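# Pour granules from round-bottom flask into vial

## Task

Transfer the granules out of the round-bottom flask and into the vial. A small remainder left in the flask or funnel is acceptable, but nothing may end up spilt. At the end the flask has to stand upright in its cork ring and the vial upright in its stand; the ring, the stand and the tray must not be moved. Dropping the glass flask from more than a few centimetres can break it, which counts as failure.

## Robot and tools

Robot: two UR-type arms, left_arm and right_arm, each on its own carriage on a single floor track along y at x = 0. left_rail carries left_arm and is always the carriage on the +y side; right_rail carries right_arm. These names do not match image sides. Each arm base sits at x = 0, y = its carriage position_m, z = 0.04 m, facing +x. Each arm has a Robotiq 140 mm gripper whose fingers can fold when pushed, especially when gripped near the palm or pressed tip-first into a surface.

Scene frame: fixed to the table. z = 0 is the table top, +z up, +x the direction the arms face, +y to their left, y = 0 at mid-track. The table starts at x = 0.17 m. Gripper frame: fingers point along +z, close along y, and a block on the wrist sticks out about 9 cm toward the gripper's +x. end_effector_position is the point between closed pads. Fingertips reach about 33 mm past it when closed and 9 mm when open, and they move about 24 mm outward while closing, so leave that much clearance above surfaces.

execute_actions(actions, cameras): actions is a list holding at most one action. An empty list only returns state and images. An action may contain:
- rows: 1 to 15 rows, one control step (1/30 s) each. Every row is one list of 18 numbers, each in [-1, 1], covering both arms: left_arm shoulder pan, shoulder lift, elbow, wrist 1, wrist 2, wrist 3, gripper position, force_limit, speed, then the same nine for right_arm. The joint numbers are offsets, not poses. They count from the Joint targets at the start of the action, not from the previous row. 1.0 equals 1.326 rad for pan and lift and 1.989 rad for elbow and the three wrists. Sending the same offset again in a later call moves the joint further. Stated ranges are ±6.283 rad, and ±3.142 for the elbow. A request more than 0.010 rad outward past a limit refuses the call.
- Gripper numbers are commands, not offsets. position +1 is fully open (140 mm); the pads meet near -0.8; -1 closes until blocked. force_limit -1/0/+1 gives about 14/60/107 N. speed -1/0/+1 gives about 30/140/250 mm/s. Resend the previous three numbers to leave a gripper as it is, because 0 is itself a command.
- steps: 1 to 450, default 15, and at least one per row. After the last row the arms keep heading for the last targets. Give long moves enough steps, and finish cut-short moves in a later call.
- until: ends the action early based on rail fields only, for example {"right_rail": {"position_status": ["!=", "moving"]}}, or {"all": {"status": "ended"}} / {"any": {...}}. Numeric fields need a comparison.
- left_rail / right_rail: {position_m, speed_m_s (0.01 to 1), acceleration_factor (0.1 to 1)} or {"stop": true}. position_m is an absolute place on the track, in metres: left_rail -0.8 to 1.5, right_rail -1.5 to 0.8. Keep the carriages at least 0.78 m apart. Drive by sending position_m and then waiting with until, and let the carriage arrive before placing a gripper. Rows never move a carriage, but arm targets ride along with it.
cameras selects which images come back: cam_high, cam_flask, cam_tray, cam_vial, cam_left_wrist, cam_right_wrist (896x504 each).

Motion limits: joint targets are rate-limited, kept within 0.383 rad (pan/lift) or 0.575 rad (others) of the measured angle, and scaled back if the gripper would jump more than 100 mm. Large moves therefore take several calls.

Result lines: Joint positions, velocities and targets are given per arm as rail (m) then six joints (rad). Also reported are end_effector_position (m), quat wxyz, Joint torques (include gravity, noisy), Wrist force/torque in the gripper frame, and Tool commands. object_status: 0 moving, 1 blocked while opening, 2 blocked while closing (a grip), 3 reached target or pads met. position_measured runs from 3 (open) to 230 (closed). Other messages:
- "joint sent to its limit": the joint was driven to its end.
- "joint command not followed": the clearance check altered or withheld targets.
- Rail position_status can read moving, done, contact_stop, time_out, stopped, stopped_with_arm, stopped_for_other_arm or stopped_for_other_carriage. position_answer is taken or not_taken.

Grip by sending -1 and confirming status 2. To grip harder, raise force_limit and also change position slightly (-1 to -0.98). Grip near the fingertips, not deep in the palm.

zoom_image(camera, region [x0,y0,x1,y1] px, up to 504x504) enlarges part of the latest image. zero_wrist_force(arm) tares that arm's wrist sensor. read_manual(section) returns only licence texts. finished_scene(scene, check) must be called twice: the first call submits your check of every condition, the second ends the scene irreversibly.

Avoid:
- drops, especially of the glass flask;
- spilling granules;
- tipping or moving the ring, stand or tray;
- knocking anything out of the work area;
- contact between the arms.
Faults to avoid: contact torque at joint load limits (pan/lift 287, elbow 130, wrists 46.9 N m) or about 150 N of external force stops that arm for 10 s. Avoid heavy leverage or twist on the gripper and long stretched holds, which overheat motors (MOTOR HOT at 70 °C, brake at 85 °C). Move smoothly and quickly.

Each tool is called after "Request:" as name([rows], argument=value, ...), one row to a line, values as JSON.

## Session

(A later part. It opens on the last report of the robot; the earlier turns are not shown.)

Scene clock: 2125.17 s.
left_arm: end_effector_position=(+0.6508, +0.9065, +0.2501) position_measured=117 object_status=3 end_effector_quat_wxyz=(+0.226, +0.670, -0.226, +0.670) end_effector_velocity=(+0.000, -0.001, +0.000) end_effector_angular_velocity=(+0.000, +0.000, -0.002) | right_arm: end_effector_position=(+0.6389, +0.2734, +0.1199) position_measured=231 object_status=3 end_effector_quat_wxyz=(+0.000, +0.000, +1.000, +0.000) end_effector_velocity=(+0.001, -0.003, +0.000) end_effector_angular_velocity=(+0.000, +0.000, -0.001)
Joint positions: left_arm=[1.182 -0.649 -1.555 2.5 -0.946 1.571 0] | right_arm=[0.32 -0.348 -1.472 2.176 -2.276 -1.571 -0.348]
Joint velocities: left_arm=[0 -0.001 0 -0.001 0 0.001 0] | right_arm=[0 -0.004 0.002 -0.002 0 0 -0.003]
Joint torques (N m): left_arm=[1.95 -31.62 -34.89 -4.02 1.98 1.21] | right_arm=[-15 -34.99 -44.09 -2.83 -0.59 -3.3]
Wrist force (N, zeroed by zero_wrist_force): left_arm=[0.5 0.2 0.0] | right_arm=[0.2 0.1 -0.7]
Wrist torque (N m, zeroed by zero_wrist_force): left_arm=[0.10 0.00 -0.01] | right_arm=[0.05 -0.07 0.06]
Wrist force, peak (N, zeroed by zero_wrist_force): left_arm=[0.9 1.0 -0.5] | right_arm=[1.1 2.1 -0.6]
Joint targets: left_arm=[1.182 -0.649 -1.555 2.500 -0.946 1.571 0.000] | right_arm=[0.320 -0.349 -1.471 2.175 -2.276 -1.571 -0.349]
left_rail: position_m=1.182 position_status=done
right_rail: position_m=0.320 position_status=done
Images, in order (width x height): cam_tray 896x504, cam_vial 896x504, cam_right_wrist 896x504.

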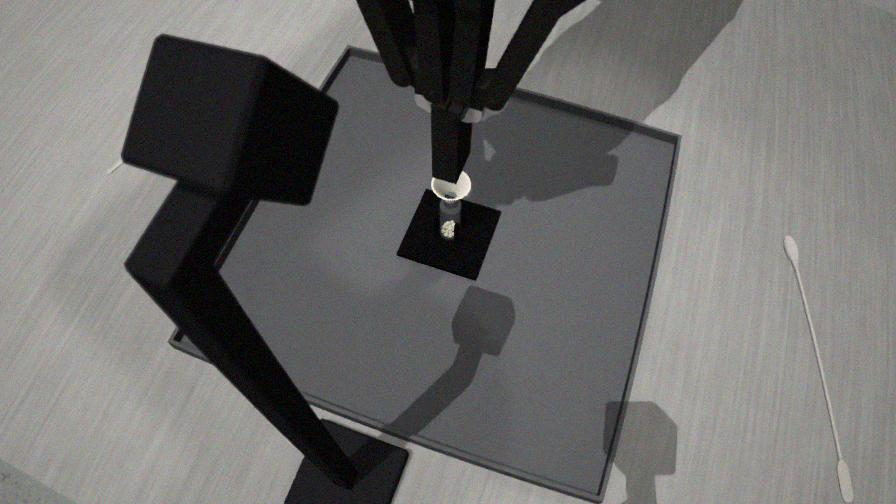

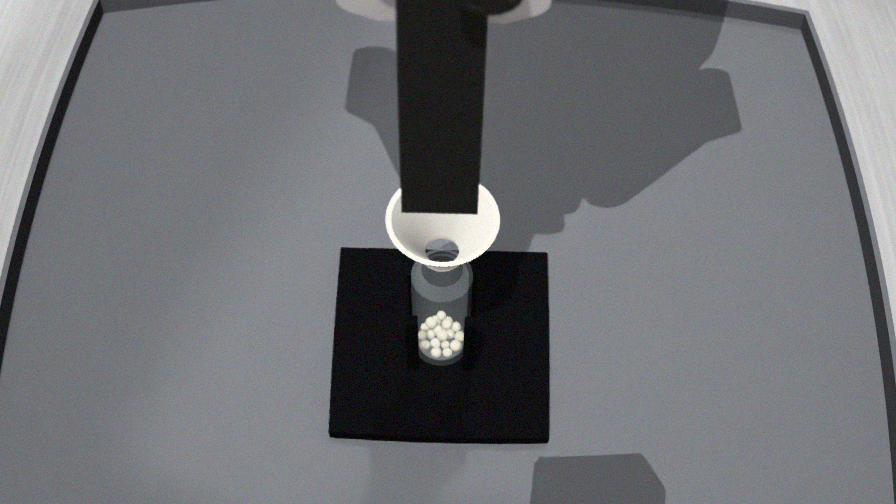

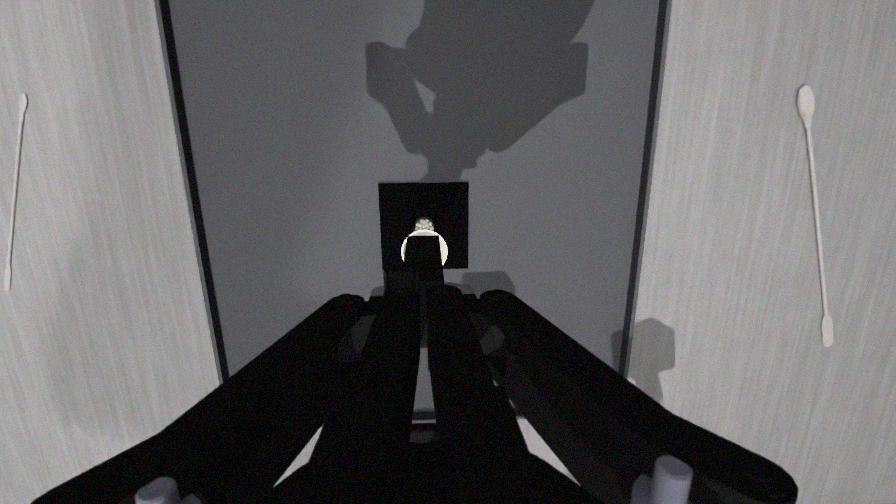

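Request:
execute_actions([
  {"rows":[[0,0,0,0,0,0,0.1,0,-0.9,0,0.000215,0.000088,-0.000231,0,0,-1,-1,-1],[0,0,0,0,0,0,0.1,0,-0.9,0,0.00082,0.000335,-0.000882,0,0,-1,-1,-1],[0,0,0,0,0,0,0.1,0,-0.9,0,0.001755,0.000717,-0.001887,0,0,-1,-1,-1],[0,0,0,0,0,0,0.1,0,-0.9,0,0.00296,0.001209,-0.003182,0,0,-1,-1,-1],[0,0,0,0,0,0,0.1,0,-0.9,0,0.004375,0.001787,-0.004704,0,0,-1,-1,-1],[0,0,0,0,0,0,0.1,0,-0.9,0,0.00594,0.002426,-0.006387,0,0,-1,-1,-1],[0,0,0,0,0,0,0.1,0,-0.9,0,0.007595,0.003102,-0.008166,0,0,-1,-1,-1],[0,0,0,0,0,0,0.1,0,-0.9,0,0.009281,0.003791,-0.009978,0,0,-1,-1,-1],[0,0,0,0,0,0,0.1,0,-0.9,0,0.010936,0.004467,-0.011757,0,0,-1,-1,-1],[0,0,0,0,0,0,0.1,0,-0.9,0,0.012501,0.005106,-0.01344,0,0,-1,-1,-1],[0,0,0,0,0,0,0.1,0,-0.9,0,0.013916,0.005684,-0.014962,0,0,-1,-1,-1],[0,0,0,0,0,0,0.1,0,-0.9,0,0.015121,0.006176,-0.016257,0,0,-1,-1,-1],[0,0,0,0,0,0,0.1,0,-0.9,0,0.016056,0.006558,-0.017262,0,0,-1,-1,-1],[0,0,0,0,0,0,0.1,0,-0.9,0,0.016661,0.006805,-0.017913,0,0,-1,-1,-1],[0,0,0,0,0,0,0.1,0,-0.9,0,0.016876,0.006893,-0.018144,0,0,-1,-1,-1]],"steps":20},
], cameras=["cam_vial", "cam_tray", "cam_right_wrist"])

Scene clock: 2201.27 s.
left_arm: end_effector_position=(+0.6508, +0.9065, +0.2501) position_measured=117 object_status=3 end_effector_quat_wxyz=(+0.226, +0.670, -0.226, +0.670) end_effector_velocity=(+0.000, +0.000, +0.000) end_effector_angular_velocity=(+0.000, +0.000, +0.000) | right_arm: end_effector_position=(+0.6390, +0.2731, +0.1031) position_measured=231 object_status=3 end_effector_quat_wxyz=(+0.000, +0.000, +1.000, +0.000) end_effector_velocity=(+0.000, +0.000, -0.001) end_effector_angular_velocity=(+0.000, -0.001, +0.000)
Joint positions: left_arm=[1.182 -0.649 -1.555 2.5 -0.946 1.571 0] | right_arm=[0.32 -0.349 -1.449 2.189 -2.311 -1.571 -0.349]
Joint velocities: left_arm=[0 0.001 0 -0.001 0 0 0] | right_arm=[0 0 0.001 0.001 -0.003 0 0]
Joint torques (N m): left_arm=[-0.96 -31.8 -34.24 -4.2 1.91 1.28] | right_arm=[-14.77 -34.16 -31.29 -6.66 -1.06 -3.17]
Wrist force (N, zeroed by zero_wrist_force): left_arm=[0.9 0.6 0.4] | right_arm=[0.4 0.1 -0.5]
Wrist torque (N m, zeroed by zero_wrist_force): left_arm=[0.18 -0.09 -0.01] | right_arm=[0.04 -0.10 0.06]
Wrist force, peak (N, zeroed by zero_wrist_force): left_arm=[1.1 0.8 0.4] | right_arm=[0.3 0.2 -1.2]
Joint targets: left_arm=[1.182 -0.649 -1.555 2.500 -0.946 1.571 0.000] | right_arm=[0.320 -0.349 -1.449 2.189 -2.312 -1.571 -0.349]
left_rail: position_m=1.182 position_status=done
right_rail: position_m=0.320 position_status=done
Images, in order (width x height): cam_tray 896x504, cam_vial 896x504, cam_right_wrist 896x504.

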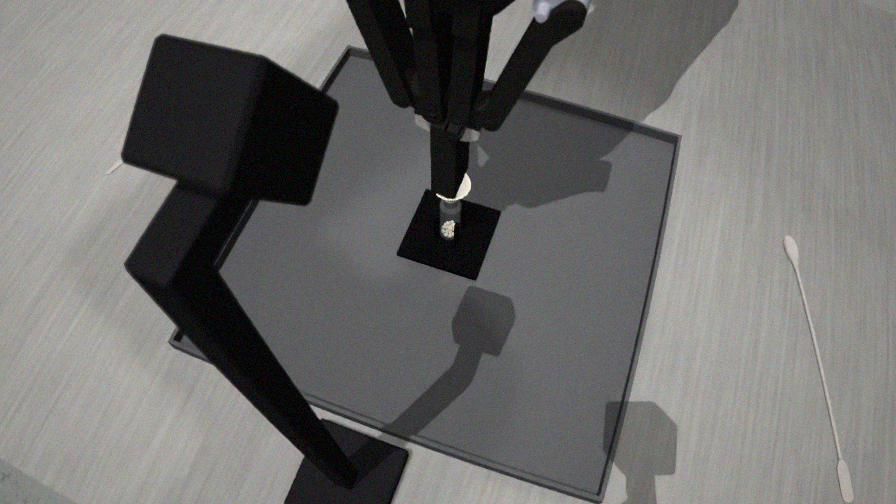

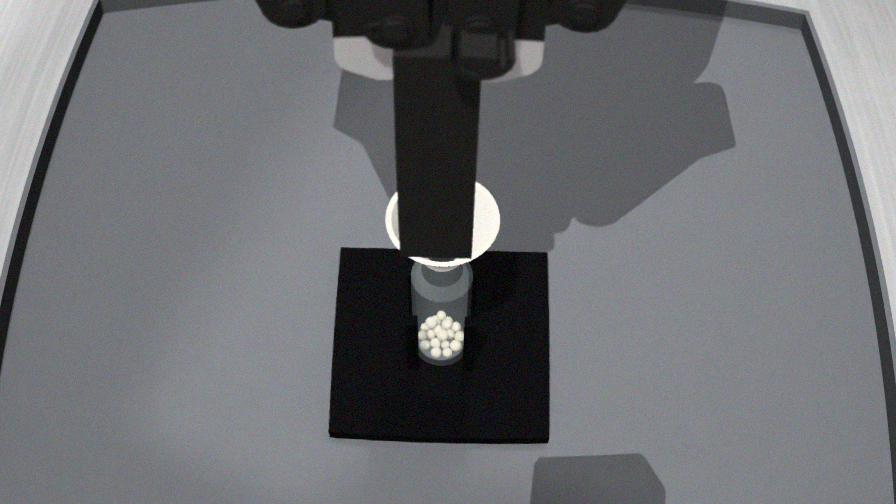

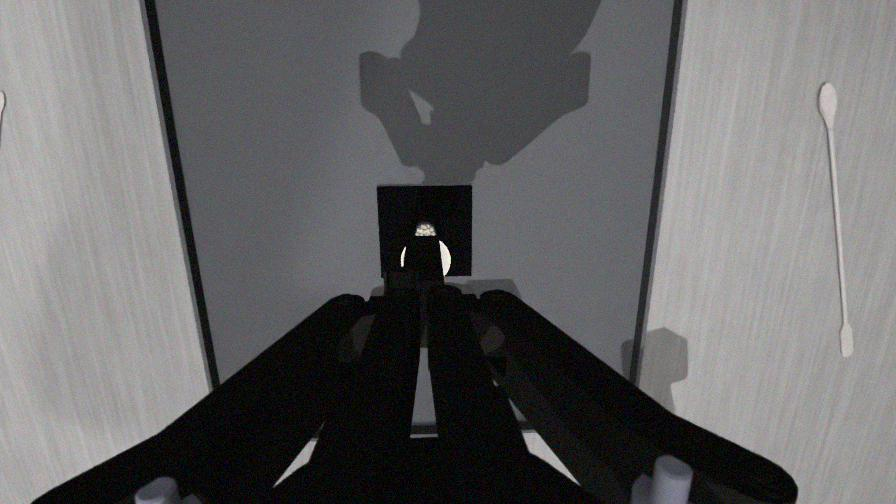

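Request:
execute_actions([
  {"rows":[[0,0,0,0,0,0,0.1,0,-0.9,0,0,0,0,0,0,-0.765,-1,-1]],"steps":12},
], cameras=["cam_vial", "cam_right_wrist"])

Scene clock: 2218.90 s.
left_arm: end_effector_position=(+0.6508, +0.9065, +0.2501) position_measured=117 object_status=3 end_effector_quat_wxyz=(+0.226, +0.670, -0.226, +0.670) end_effector_velocity=(+0.000, +0.000, -0.001) end_effector_angular_velocity=(+0.001, +0.001, +0.000) | right_arm: end_effector_position=(+0.6390, +0.2731, +0.1029) position_measured=225 object_status=3 end_effector_quat_wxyz=(+0.000, +0.000, +1.000, +0.000) end_effector_velocity=(+0.000, -0.001, +0.000) end_effector_angular_velocity=(+0.000, +0.000, -0.001)
Joint positions: left_arm=[1.182 -0.649 -1.555 2.5 -0.946 1.571 0] | right_arm=[0.32 -0.349 -1.449 2.189 -2.312 -1.571 -0.349]
Joint velocities: left_arm=[0 0 0 0 0.001 0 0] | right_arm=[0 -0.001 0 -0.001 0 0 0]
Joint torques (N m): left_arm=[-0.26 -31.54 -34.54 -3.98 2.2 1.24] | right_arm=[-15.13 -37.65 -40.13 -6.01 -0.8 -3.41]
Wrist force (N, zeroed by zero_wrist_force): left_arm=[0.9 0.6 -0.2] | right_arm=[0.2 0.3 -0.7]
Wrist torque (N m, zeroed by zero_wrist_force): left_arm=[0.20 -0.07 -0.01] | right_arm=[0.09 -0.06 0.06]
Wrist force, peak (N, zeroed by zero_wrist_force): left_arm=[1.0 1.2 -0.2] | right_arm=[0.4 0.0 -1.1]
Joint targets: left_arm=[1.182 -0.649 -1.555 2.500 -0.946 1.571 0.000] | right_arm=[0.320 -0.349 -1.449 2.189 -2.312 -1.571 -0.349]
left_rail: position_m=1.182 position_status=done
right_rail: position_m=0.320 position_status=done
Images, in order (width x height): cam_vial 896x504, cam_right_wrist 896x504.

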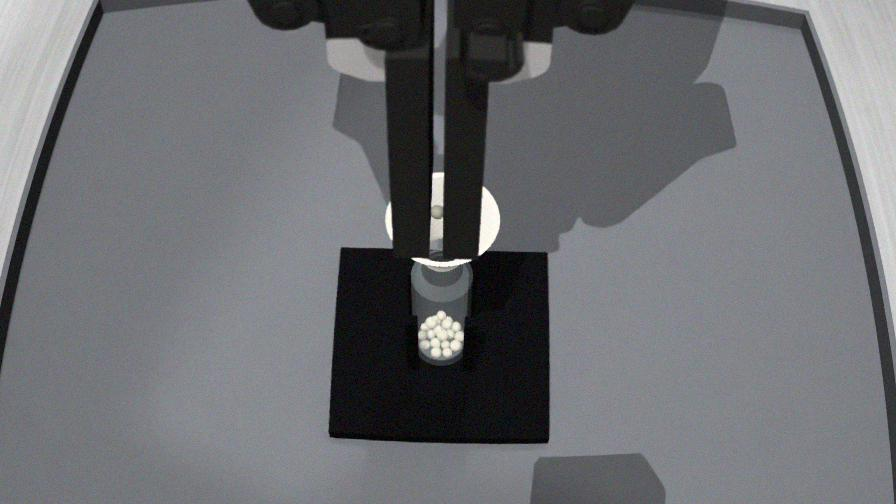

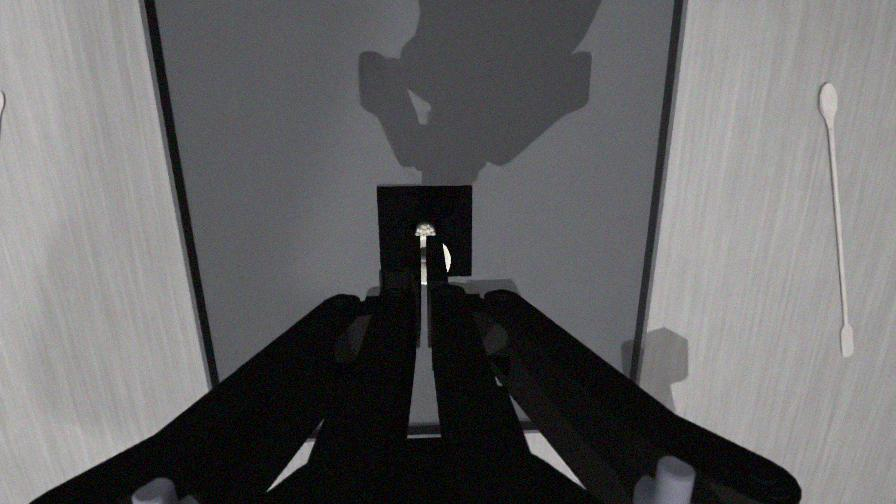

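Request:
zoom_image(camera="cam_vial", region=[370, 140, 510, 290])

Request:
zoom_image(camera="cam_right_wrist", region=[380, 200, 470, 300])

Scaled by 3.360 from the camera's 896x504 image, which has a finer 1280x720 frame.

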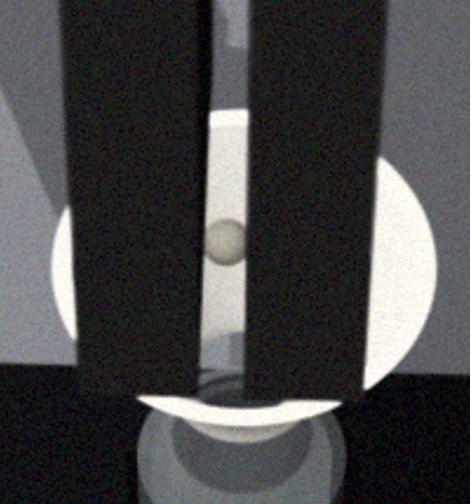

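Scaled by 5.040 from the camera's 896x504 image, which has a finer 1280x720 frame.

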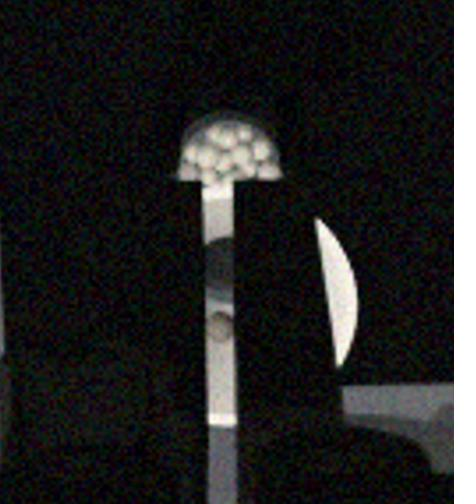

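Request:
execute_actions([
  {"rows":[[0,0,0,0,0,0,0.1,0,-0.9,0,0,0,0,0,0,-0.74,-1,-1]],"steps":15},
], cameras=["cam_vial", "cam_right_wrist"])

Scene clock: 2238.03 s.
left_arm: end_effector_position=(+0.6508, +0.9065, +0.2501) position_measured=117 object_status=3 end_effector_quat_wxyz=(+0.226, +0.670, -0.226, +0.670) end_effector_velocity=(-0.001, -0.001, +0.000) end_effector_angular_velocity=(-0.001, +0.001, -0.002) | right_arm: end_effector_position=(+0.6390, +0.2731, +0.1029) position_measured=222 object_status=3 end_effector_quat_wxyz=(+0.000, +0.000, +1.000, +0.000) end_effector_velocity=(-0.001, +0.001, +0.000) end_effector_angular_velocity=(+0.001, +0.002, +0.001)
Joint positions: left_arm=[1.182 -0.649 -1.555 2.5 -0.946 1.571 0] | right_arm=[0.32 -0.349 -1.449 2.189 -2.312 -1.571 -0.349]
Joint velocities: left_arm=[0 0 0 0 0 0.001 -0.001] | right_arm=[0 0.001 0 0 0.001 0 0]
Joint torques (N m): left_arm=[0.23 -31.93 -34.49 -4.1 2.12 1.34] | right_arm=[-11.96 -39.18 -42.95 -4.76 -0.35 -3.29]
Wrist force (N, zeroed by zero_wrist_force): left_arm=[0.8 0.6 -0.2] | right_arm=[0.1 0.0 -0.4]
Wrist torque (N m, zeroed by zero_wrist_force): left_arm=[0.20 -0.06 -0.02] | right_arm=[0.02 -0.03 0.07]
Wrist force, peak (N, zeroed by zero_wrist_force): left_arm=[1.1 1.0 0.2] | right_arm=[0.4 0.1 -1.0]
Joint targets: left_arm=[1.182 -0.649 -1.555 2.500 -0.946 1.571 0.000] | right_arm=[0.320 -0.349 -1.449 2.189 -2.312 -1.571 -0.349]
left_rail: position_m=1.182 position_status=done
right_rail: position_m=0.320 position_status=done
Images, in order (width x height): cam_vial 896x504, cam_right_wrist 896x504.

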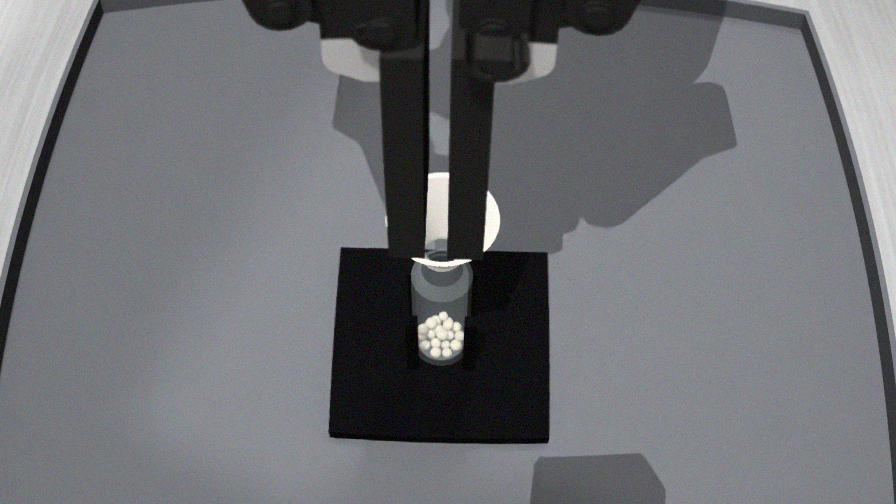

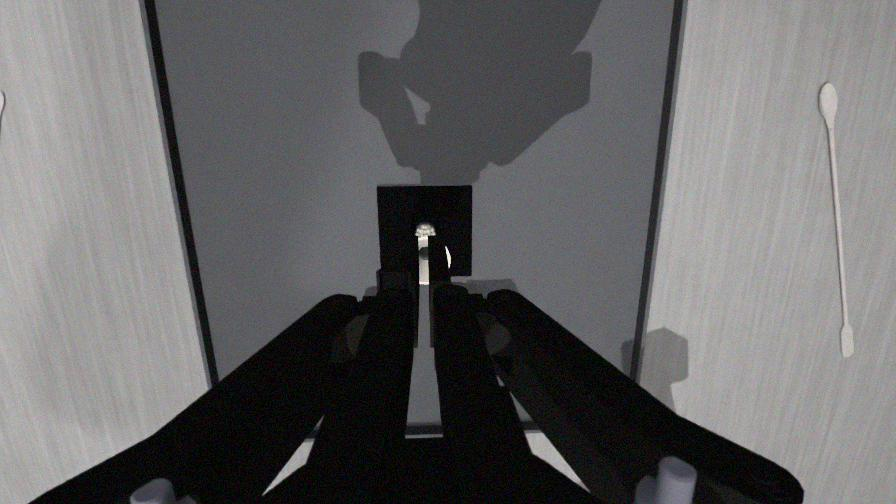

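Request:
zoom_image(camera="cam_vial", region=[370, 140, 510, 290])

Request:
zoom_image(camera="cam_right_wrist", region=[380, 200, 470, 300])

Request:
zoom_image(camera="cam_vial", region=[390, 280, 490, 390])

Scaled by 3.360 from the camera's 896x504 image, which has a finer 1280x720 frame.

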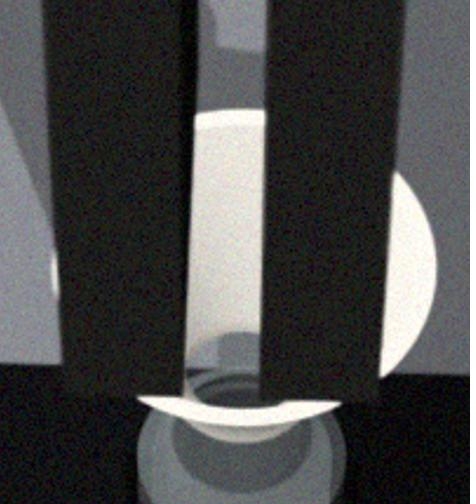

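Scaled by 5.040 from the camera's 896x504 image, which has a finer 1280x720 frame.

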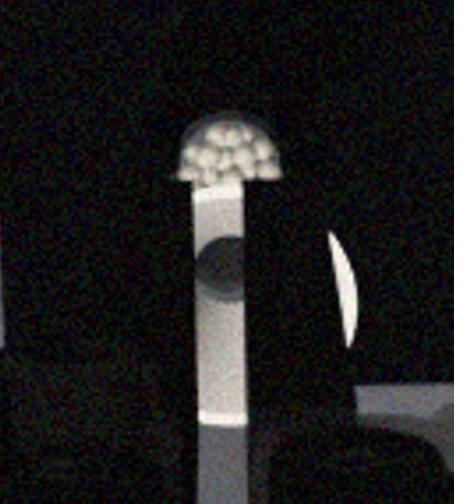

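Scaled by 4.582 from the camera's 896x504 image, which has a finer 1280x720 frame.

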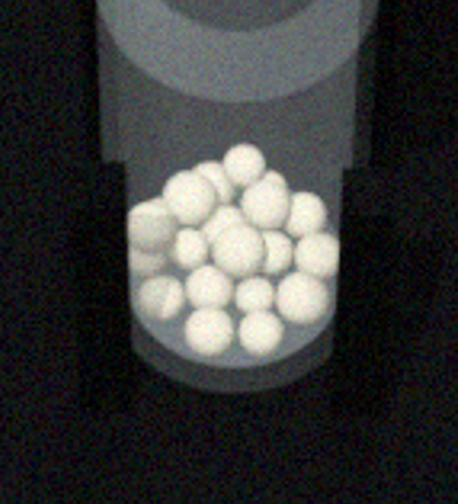

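Request:
execute_actions([
  {"rows":[[0,0,0,0,0,0,0.1,0,-0.9,0,-0.000846,-0.000416,0.000979,0,0,-0.74,-1,-1],[0,0,0,0,0,0,0.1,0,-0.9,0,-0.003226,-0.001585,0.003736,0,0,-0.74,-1,-1],[0,0,0,0,0,0,0.1,0,-0.9,0,-0.006904,-0.003392,0.007995,0,0,-0.74,-1,-1],[0,0,0,0,0,0,0.1,0,-0.9,0,-0.011645,-0.005721,0.013484,0,0,-0.74,-1,-1],[0,0,0,0,0,0,0.1,0,-0.9,0,-0.017212,-0.008457,0.019931,0,0,-0.74,-1,-1],[0,0,0,0,0,0,0.1,0,-0.9,0,-0.023369,-0.011482,0.027061,0,0,-0.74,-1,-1],[0,0,0,0,0,0,0.1,0,-0.9,0,-0.02988,-0.01468,0.0346,0,0,-0.74,-1,-1],[0,0,0,0,0,0,0.1,0,-0.9,0,-0.036509,-0.017938,0.042278,0,0,-0.74,-1,-1],[0,0,0,0,0,0,0.1,0,-0.9,0,-0.04302,-0.021136,0.049817,0,0,-0.74,-1,-1],[0,0,0,0,0,0,0.1,0,-0.9,0,-0.049177,-0.024161,0.056947,0,0,-0.74,-1,-1],[0,0,0,0,0,0,0.1,0,-0.9,0,-0.054744,-0.026897,0.063394,0,0,-0.74,-1,-1],[0,0,0,0,0,0,0.1,0,-0.9,0,-0.059485,-0.029226,0.068883,0,0,-0.74,-1,-1],[0,0,0,0,0,0,0.1,0,-0.9,0,-0.063162,-0.031033,0.073142,0,0,-0.74,-1,-1],[0,0,0,0,0,0,0.1,0,-0.9,0,-0.065543,-0.032202,0.075899,0,0,-0.74,-1,-1],[0,0,0,0,0,0,0.1,0,-0.9,0,-0.066389,-0.032618,0.076878,0,0,-0.74,-1,-1]],"steps":22},
], cameras=["cam_vial", "cam_tray", "cam_right_wrist", "cam_flask", "cam_high"])

Scene clock: 2262.63 s.
left_arm: end_effector_position=(+0.6508, +0.9065, +0.2501) position_measured=117 object_status=3 end_effector_quat_wxyz=(+0.226, +0.670, -0.226, +0.670) end_effector_velocity=(+0.000, +0.000, +0.000) end_effector_angular_velocity=(+0.000, -0.001, +0.001) | right_arm: end_effector_position=(+0.6390, +0.2730, +0.1757) position_measured=222 object_status=3 end_effector_quat_wxyz=(+0.000, +0.000, +1.000, +0.000) end_effector_velocity=(+0.000, +0.001, +0.001) end_effector_angular_velocity=(+0.000, +0.001, +0.001)
Joint positions: left_arm=[1.182 -0.649 -1.555 2.5 -0.946 1.571 0] | right_arm=[0.32 -0.349 -1.537 2.124 -2.159 -1.571 -0.349]
Joint velocities: left_arm=[0 0 0 0 0 -0.001 0.001] | right_arm=[0 0.001 -0.002 -0.001 0.003 -0.001 0]
Joint torques (N m): left_arm=[-1.86 -30.97 -34.34 -4.19 2.11 1.06] | right_arm=[-13.21 -62.19 -49.07 -2.9 -0.52 -2.92]
Wrist force (N, zeroed by zero_wrist_force): left_arm=[0.5 0.3 0.1] | right_arm=[0.2 0.0 -0.8]
Wrist torque (N m, zeroed by zero_wrist_force): left_arm=[0.14 0.00 -0.01] | right_arm=[0.00 -0.07 0.07]
Wrist force, peak (N, zeroed by zero_wrist_force): left_arm=[1.4 0.8 -0.1] | right_arm=[0.5 0.1 -2.3]
Joint targets: left_arm=[1.182 -0.649 -1.555 2.500 -0.946 1.571 0.000] | right_arm=[0.320 -0.349 -1.537 2.124 -2.159 -1.571 -0.349]
left_rail: position_m=1.182 position_status=done
right_rail: position_m=0.320 position_status=done
Images, in order (width x height): cam_high 896x504, cam_flask 896x504, cam_tray 896x504, cam_vial 896x504, cam_right_wrist 896x504.

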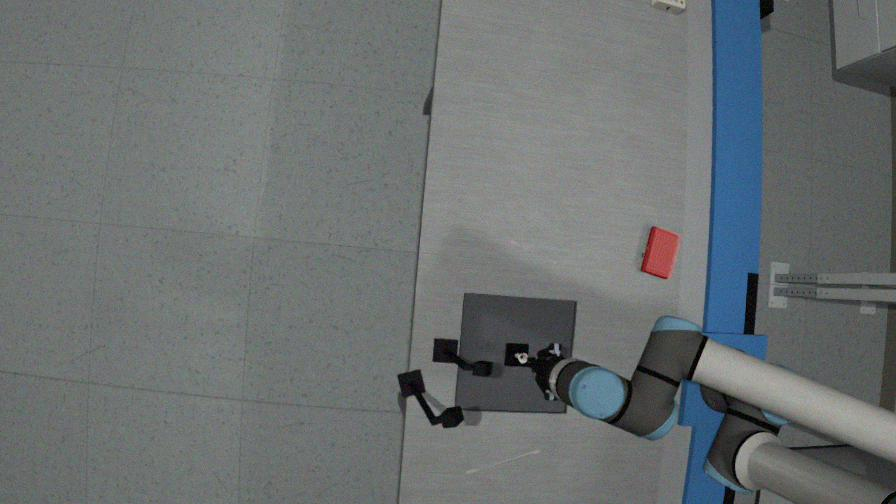

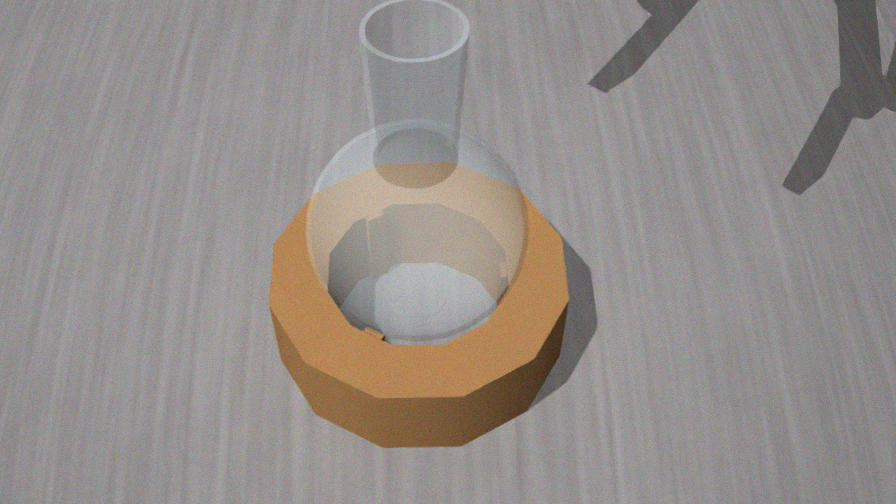

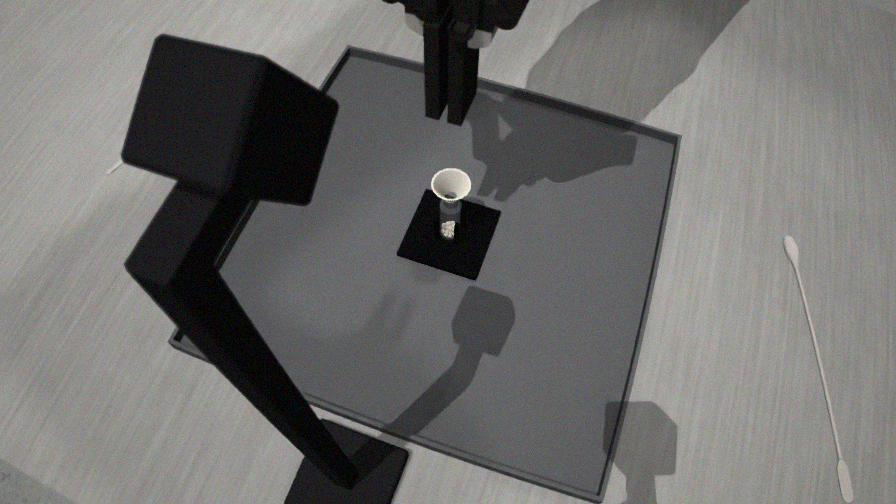

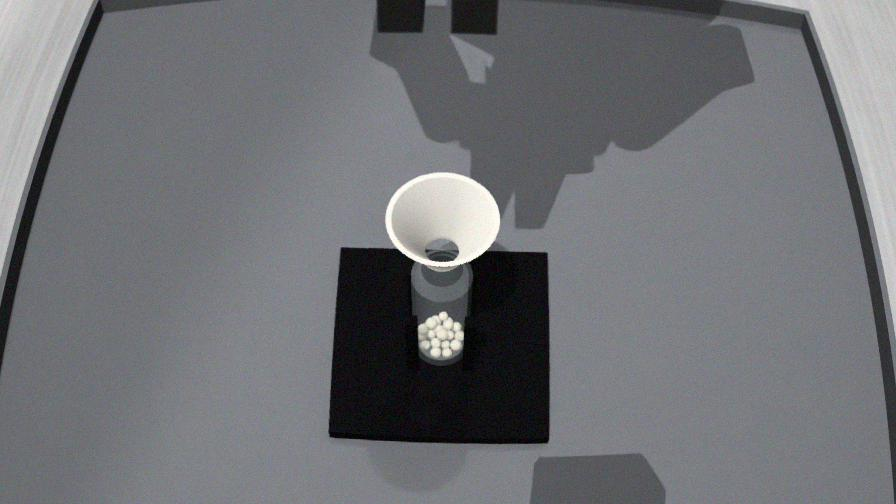

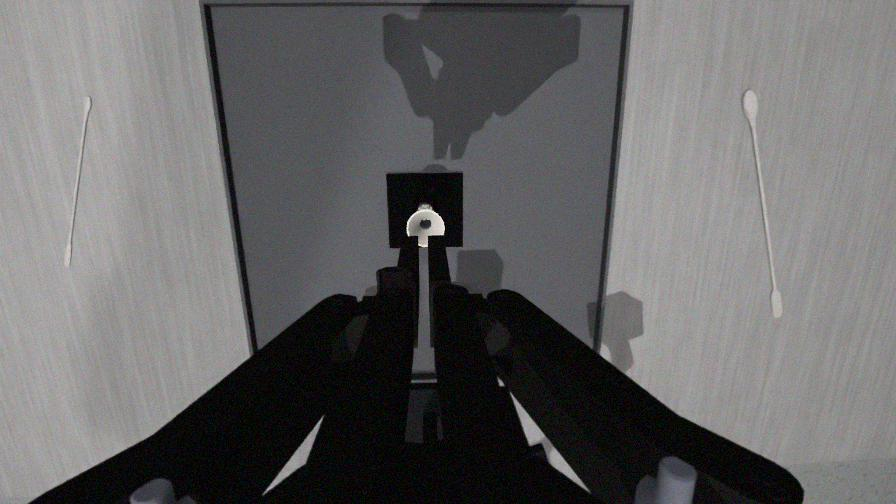

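Request:
zoom_image(camera="cam_vial", region=[370, 160, 520, 290])

Request:
zoom_image(camera="cam_tray", region=[390, 150, 520, 290])

Request:
zoom_image(camera="cam_vial", region=[390, 280, 490, 390])

Request:
zoom_image(camera="cam_right_wrist", region=[370, 160, 480, 270])

Scaled by 3.360 from the camera's 896x504 image, which has a finer 1280x720 frame.

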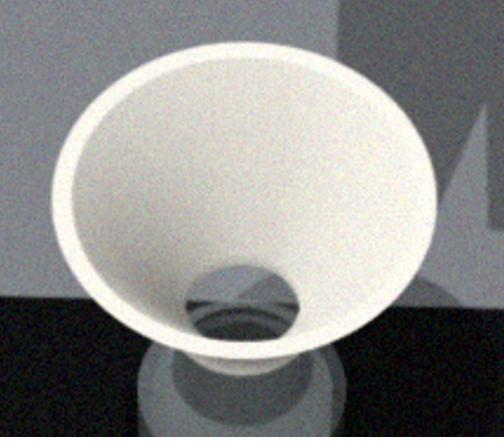

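Scaled by 3.600 from the camera's 896x504 image, which has a finer 1280x720 frame.

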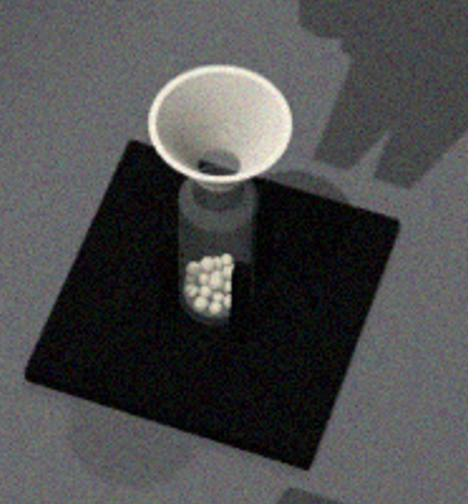

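Scaled by 4.582 from the camera's 896x504 image, which has a finer 1280x720 frame.

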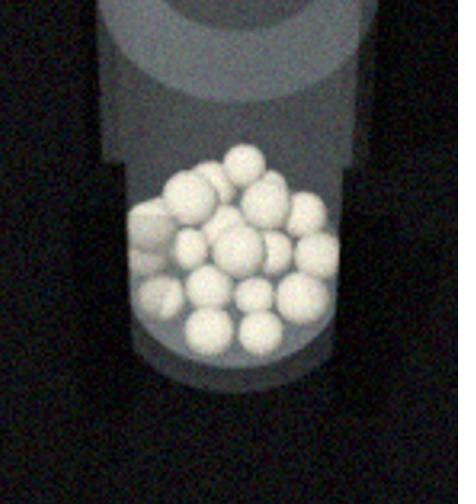

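Scaled by 4.582 from the camera's 896x504 image, which has a finer 1280x720 frame.

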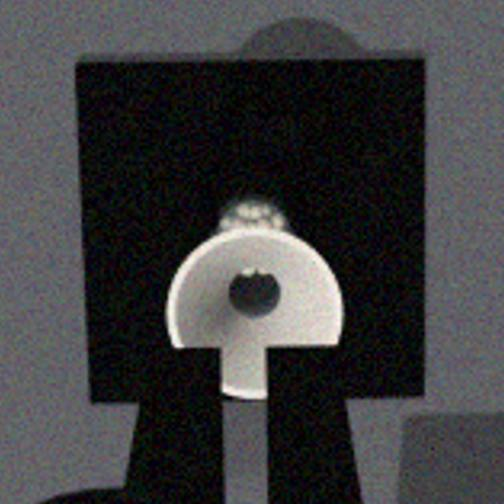

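Request:
zoom_image(camera="cam_right_wrist", region=[0, 0, 300, 250])

Request:
zoom_image(camera="cam_right_wrist", region=[290, 0, 590, 250])

Request:
zoom_image(camera="cam_right_wrist", region=[580, 0, 896, 260])

Request:
zoom_image(camera="cam_right_wrist", region=[0, 220, 320, 470])

Request:
zoom_image(camera="cam_right_wrist", region=[520, 220, 896, 490])

Scaled by 1.680 from the camera's 896x504 image, which has a finer 1280x720 frame.

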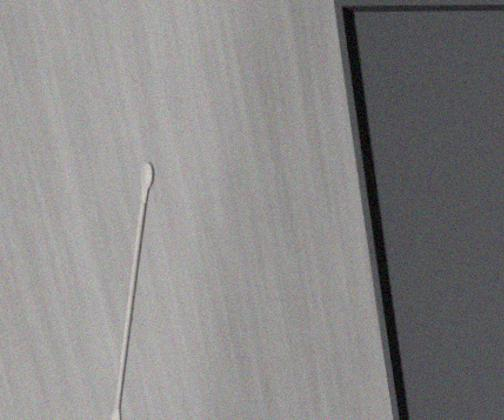

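Scaled by 1.680 from the camera's 896x504 image, which has a finer 1280x720 frame.

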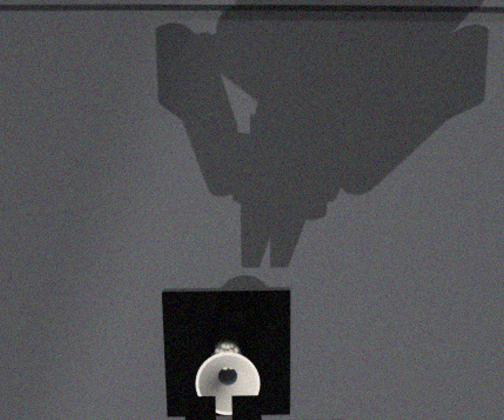

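Scaled by 1.595 from the camera's 896x504 image, which has a finer 1280x720 frame.

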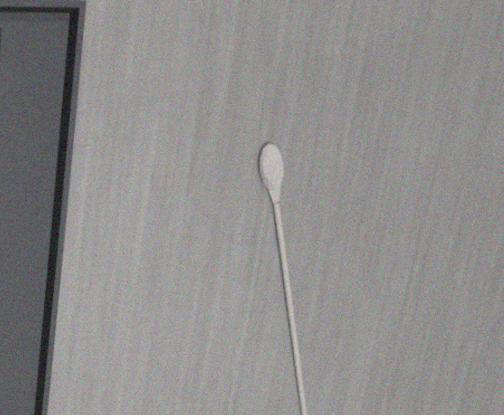

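Scaled by 1.575 from the camera's 896x504 image, which has a finer 1280x720 frame.

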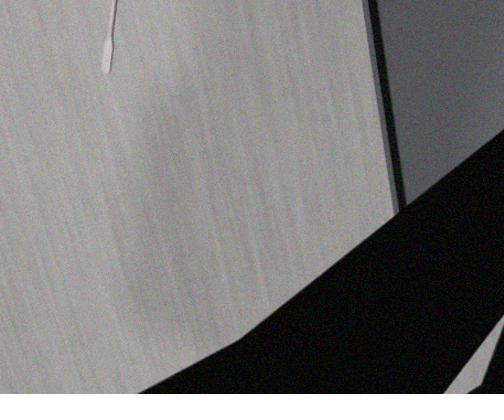

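Scaled by 1.340 from the camera's 896x504 image, which has a finer 1280x720 frame.

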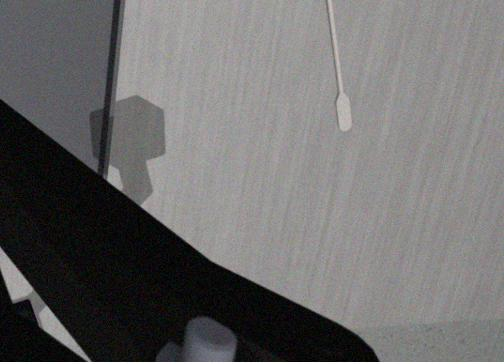

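Request:
zoom_image(camera="cam_vial", region=[0, 0, 390, 252])

Request:
zoom_image(camera="cam_vial", region=[0, 240, 400, 504])

Request:
zoom_image(camera="cam_vial", region=[480, 0, 896, 260])

Request:
zoom_image(camera="cam_vial", region=[480, 240, 896, 504])

Request:
zoom_image(camera="cam_vial", region=[300, 220, 600, 504])

Scaled by 1.292 from the camera's 896x504 image, which has a finer 1280x720 frame.

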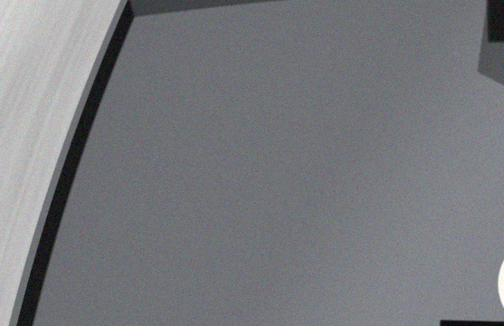

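Scaled by 1.260 from the camera's 896x504 image, which has a finer 1280x720 frame.

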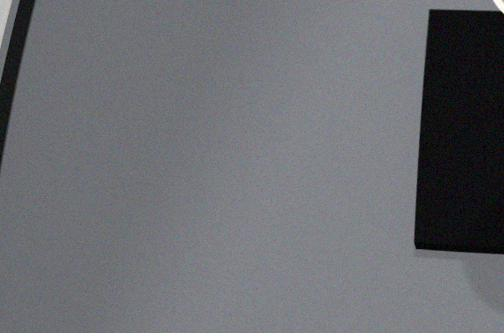

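Scaled by 1.212 from the camera's 896x504 image, which has a finer 1280x720 frame.

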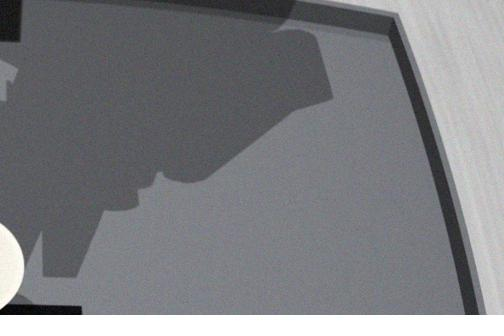

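Scaled by 1.212 from the camera's 896x504 image, which has a finer 1280x720 frame.

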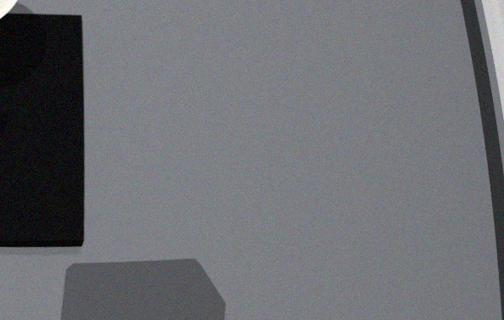

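Scaled by 1.680 from the camera's 896x504 image, which has a finer 1280x720 frame.

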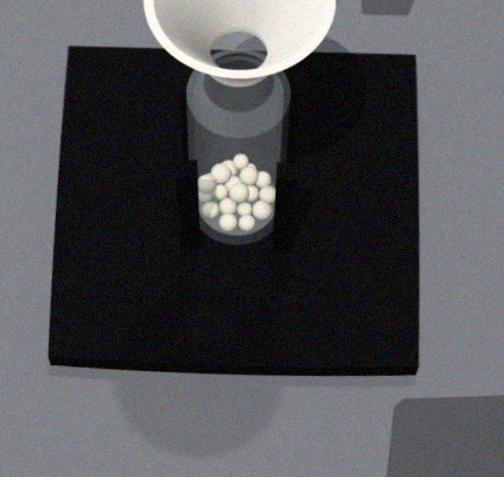

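Request:
zoom_image(camera="cam_tray", region=[600, 100, 896, 300])

Request:
zoom_image(camera="cam_tray", region=[600, 290, 896, 504])

Request:
zoom_image(camera="cam_tray", region=[0, 0, 360, 200])

Request:
zoom_image(camera="cam_tray", region=[0, 180, 330, 504])

Request:
zoom_image(camera="cam_tray", region=[220, 190, 480, 440])

Request:
zoom_image(camera="cam_tray", region=[330, 380, 640, 504])

Scaled by 1.703 from the camera's 896x504 image, which has a finer 1280x720 frame.

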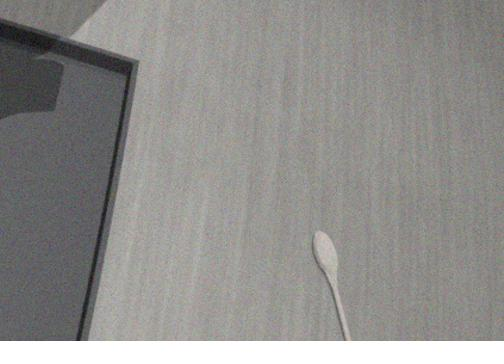

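Scaled by 1.703 from the camera's 896x504 image, which has a finer 1280x720 frame.

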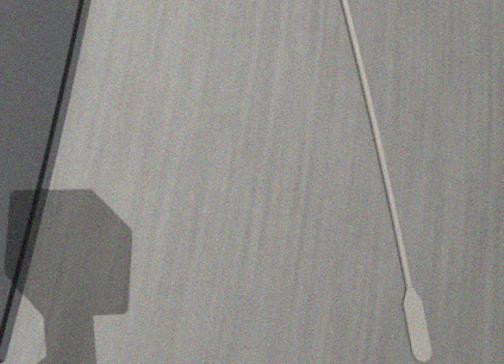

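Scaled by 1.400 from the camera's 896x504 image, which has a finer 1280x720 frame.

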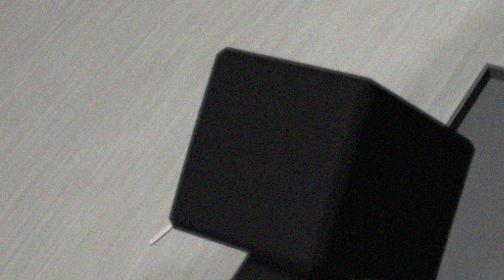

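Scaled by 1.527 from the camera's 896x504 image, which has a finer 1280x720 frame.

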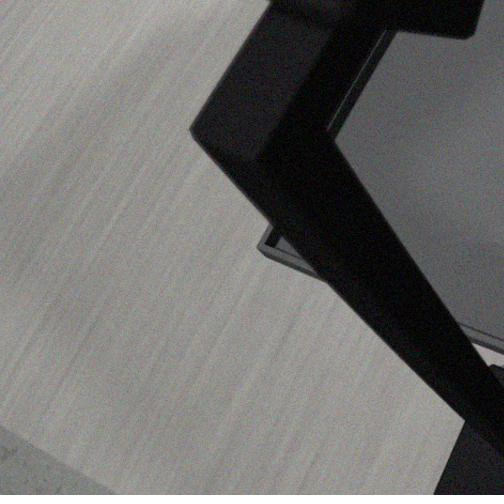

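Scaled by 1.938 from the camera's 896x504 image, which has a finer 1280x720 frame.

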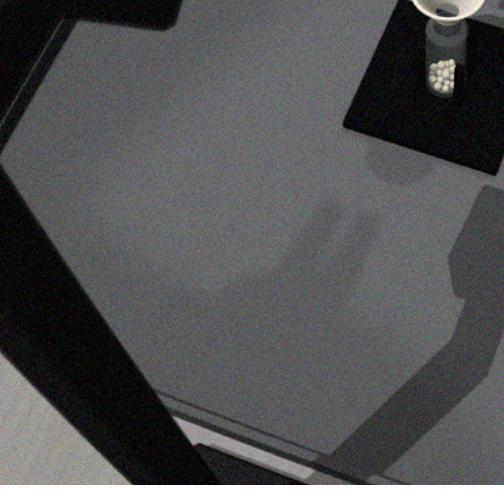

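Scaled by 1.626 from the camera's 896x504 image, which has a finer 1280x720 frame.

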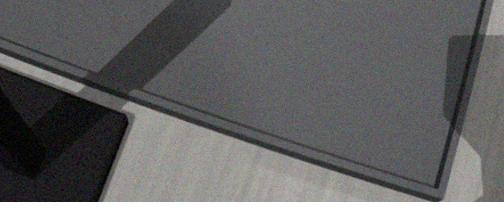

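Request:
zoom_image(camera="cam_high", region=[440, 280, 600, 430])

Request:
zoom_image(camera="cam_high", region=[400, 130, 600, 300])

Scaled by 3.150 from the camera's 896x504 image, which has a finer 1280x720 frame.

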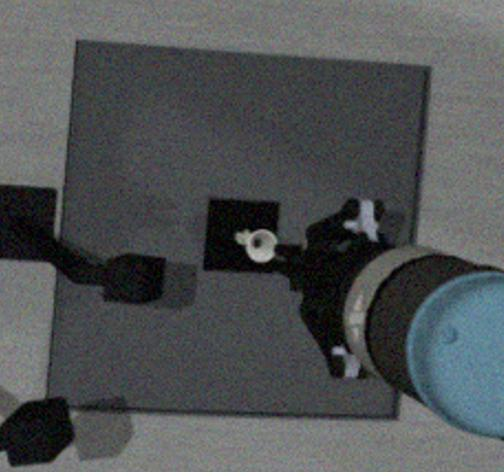

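Scaled by 2.520 from the camera's 896x504 image, which has a finer 1280x720 frame.

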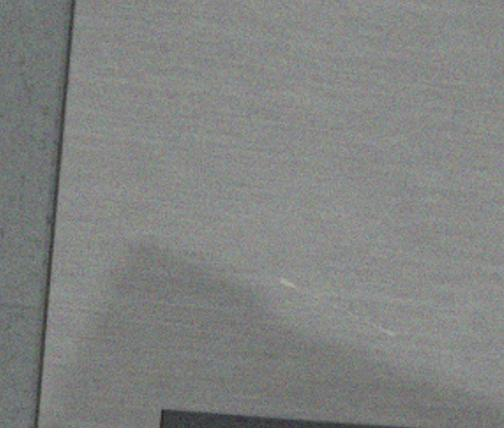

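Request:
zoom_image(camera="cam_flask", region=[230, 0, 620, 300])

Request:
zoom_image(camera="cam_flask", region=[230, 200, 620, 480])

Request:
zoom_image(camera="cam_flask", region=[0, 0, 300, 504])

Request:
zoom_image(camera="cam_flask", region=[560, 0, 896, 504])

Scaled by 1.292 from the camera's 896x504 image, which has a finer 1280x720 frame.

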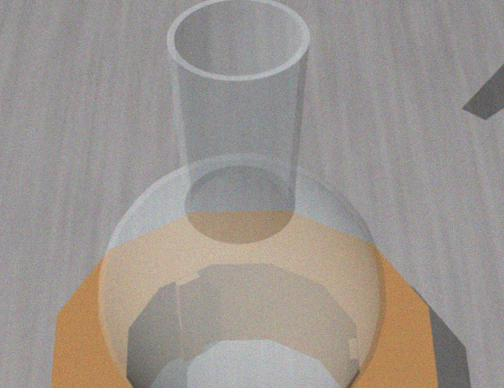

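Scaled by 1.292 from the camera's 896x504 image, which has a finer 1280x720 frame.

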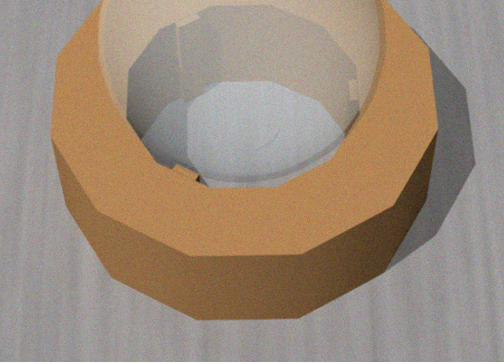

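Scaled by 1.000.

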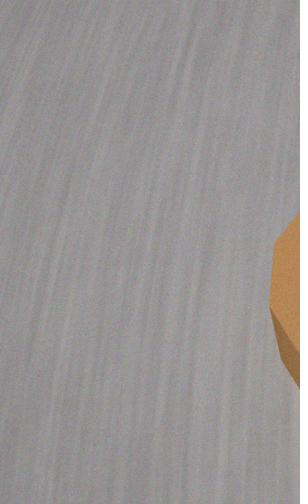

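Scaled by 1.000.

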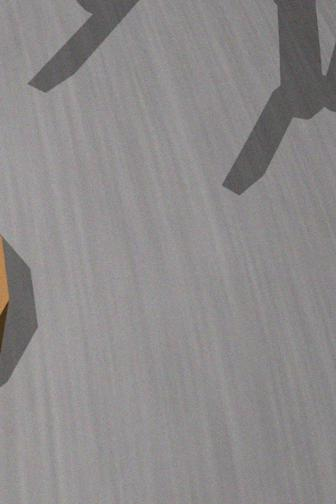

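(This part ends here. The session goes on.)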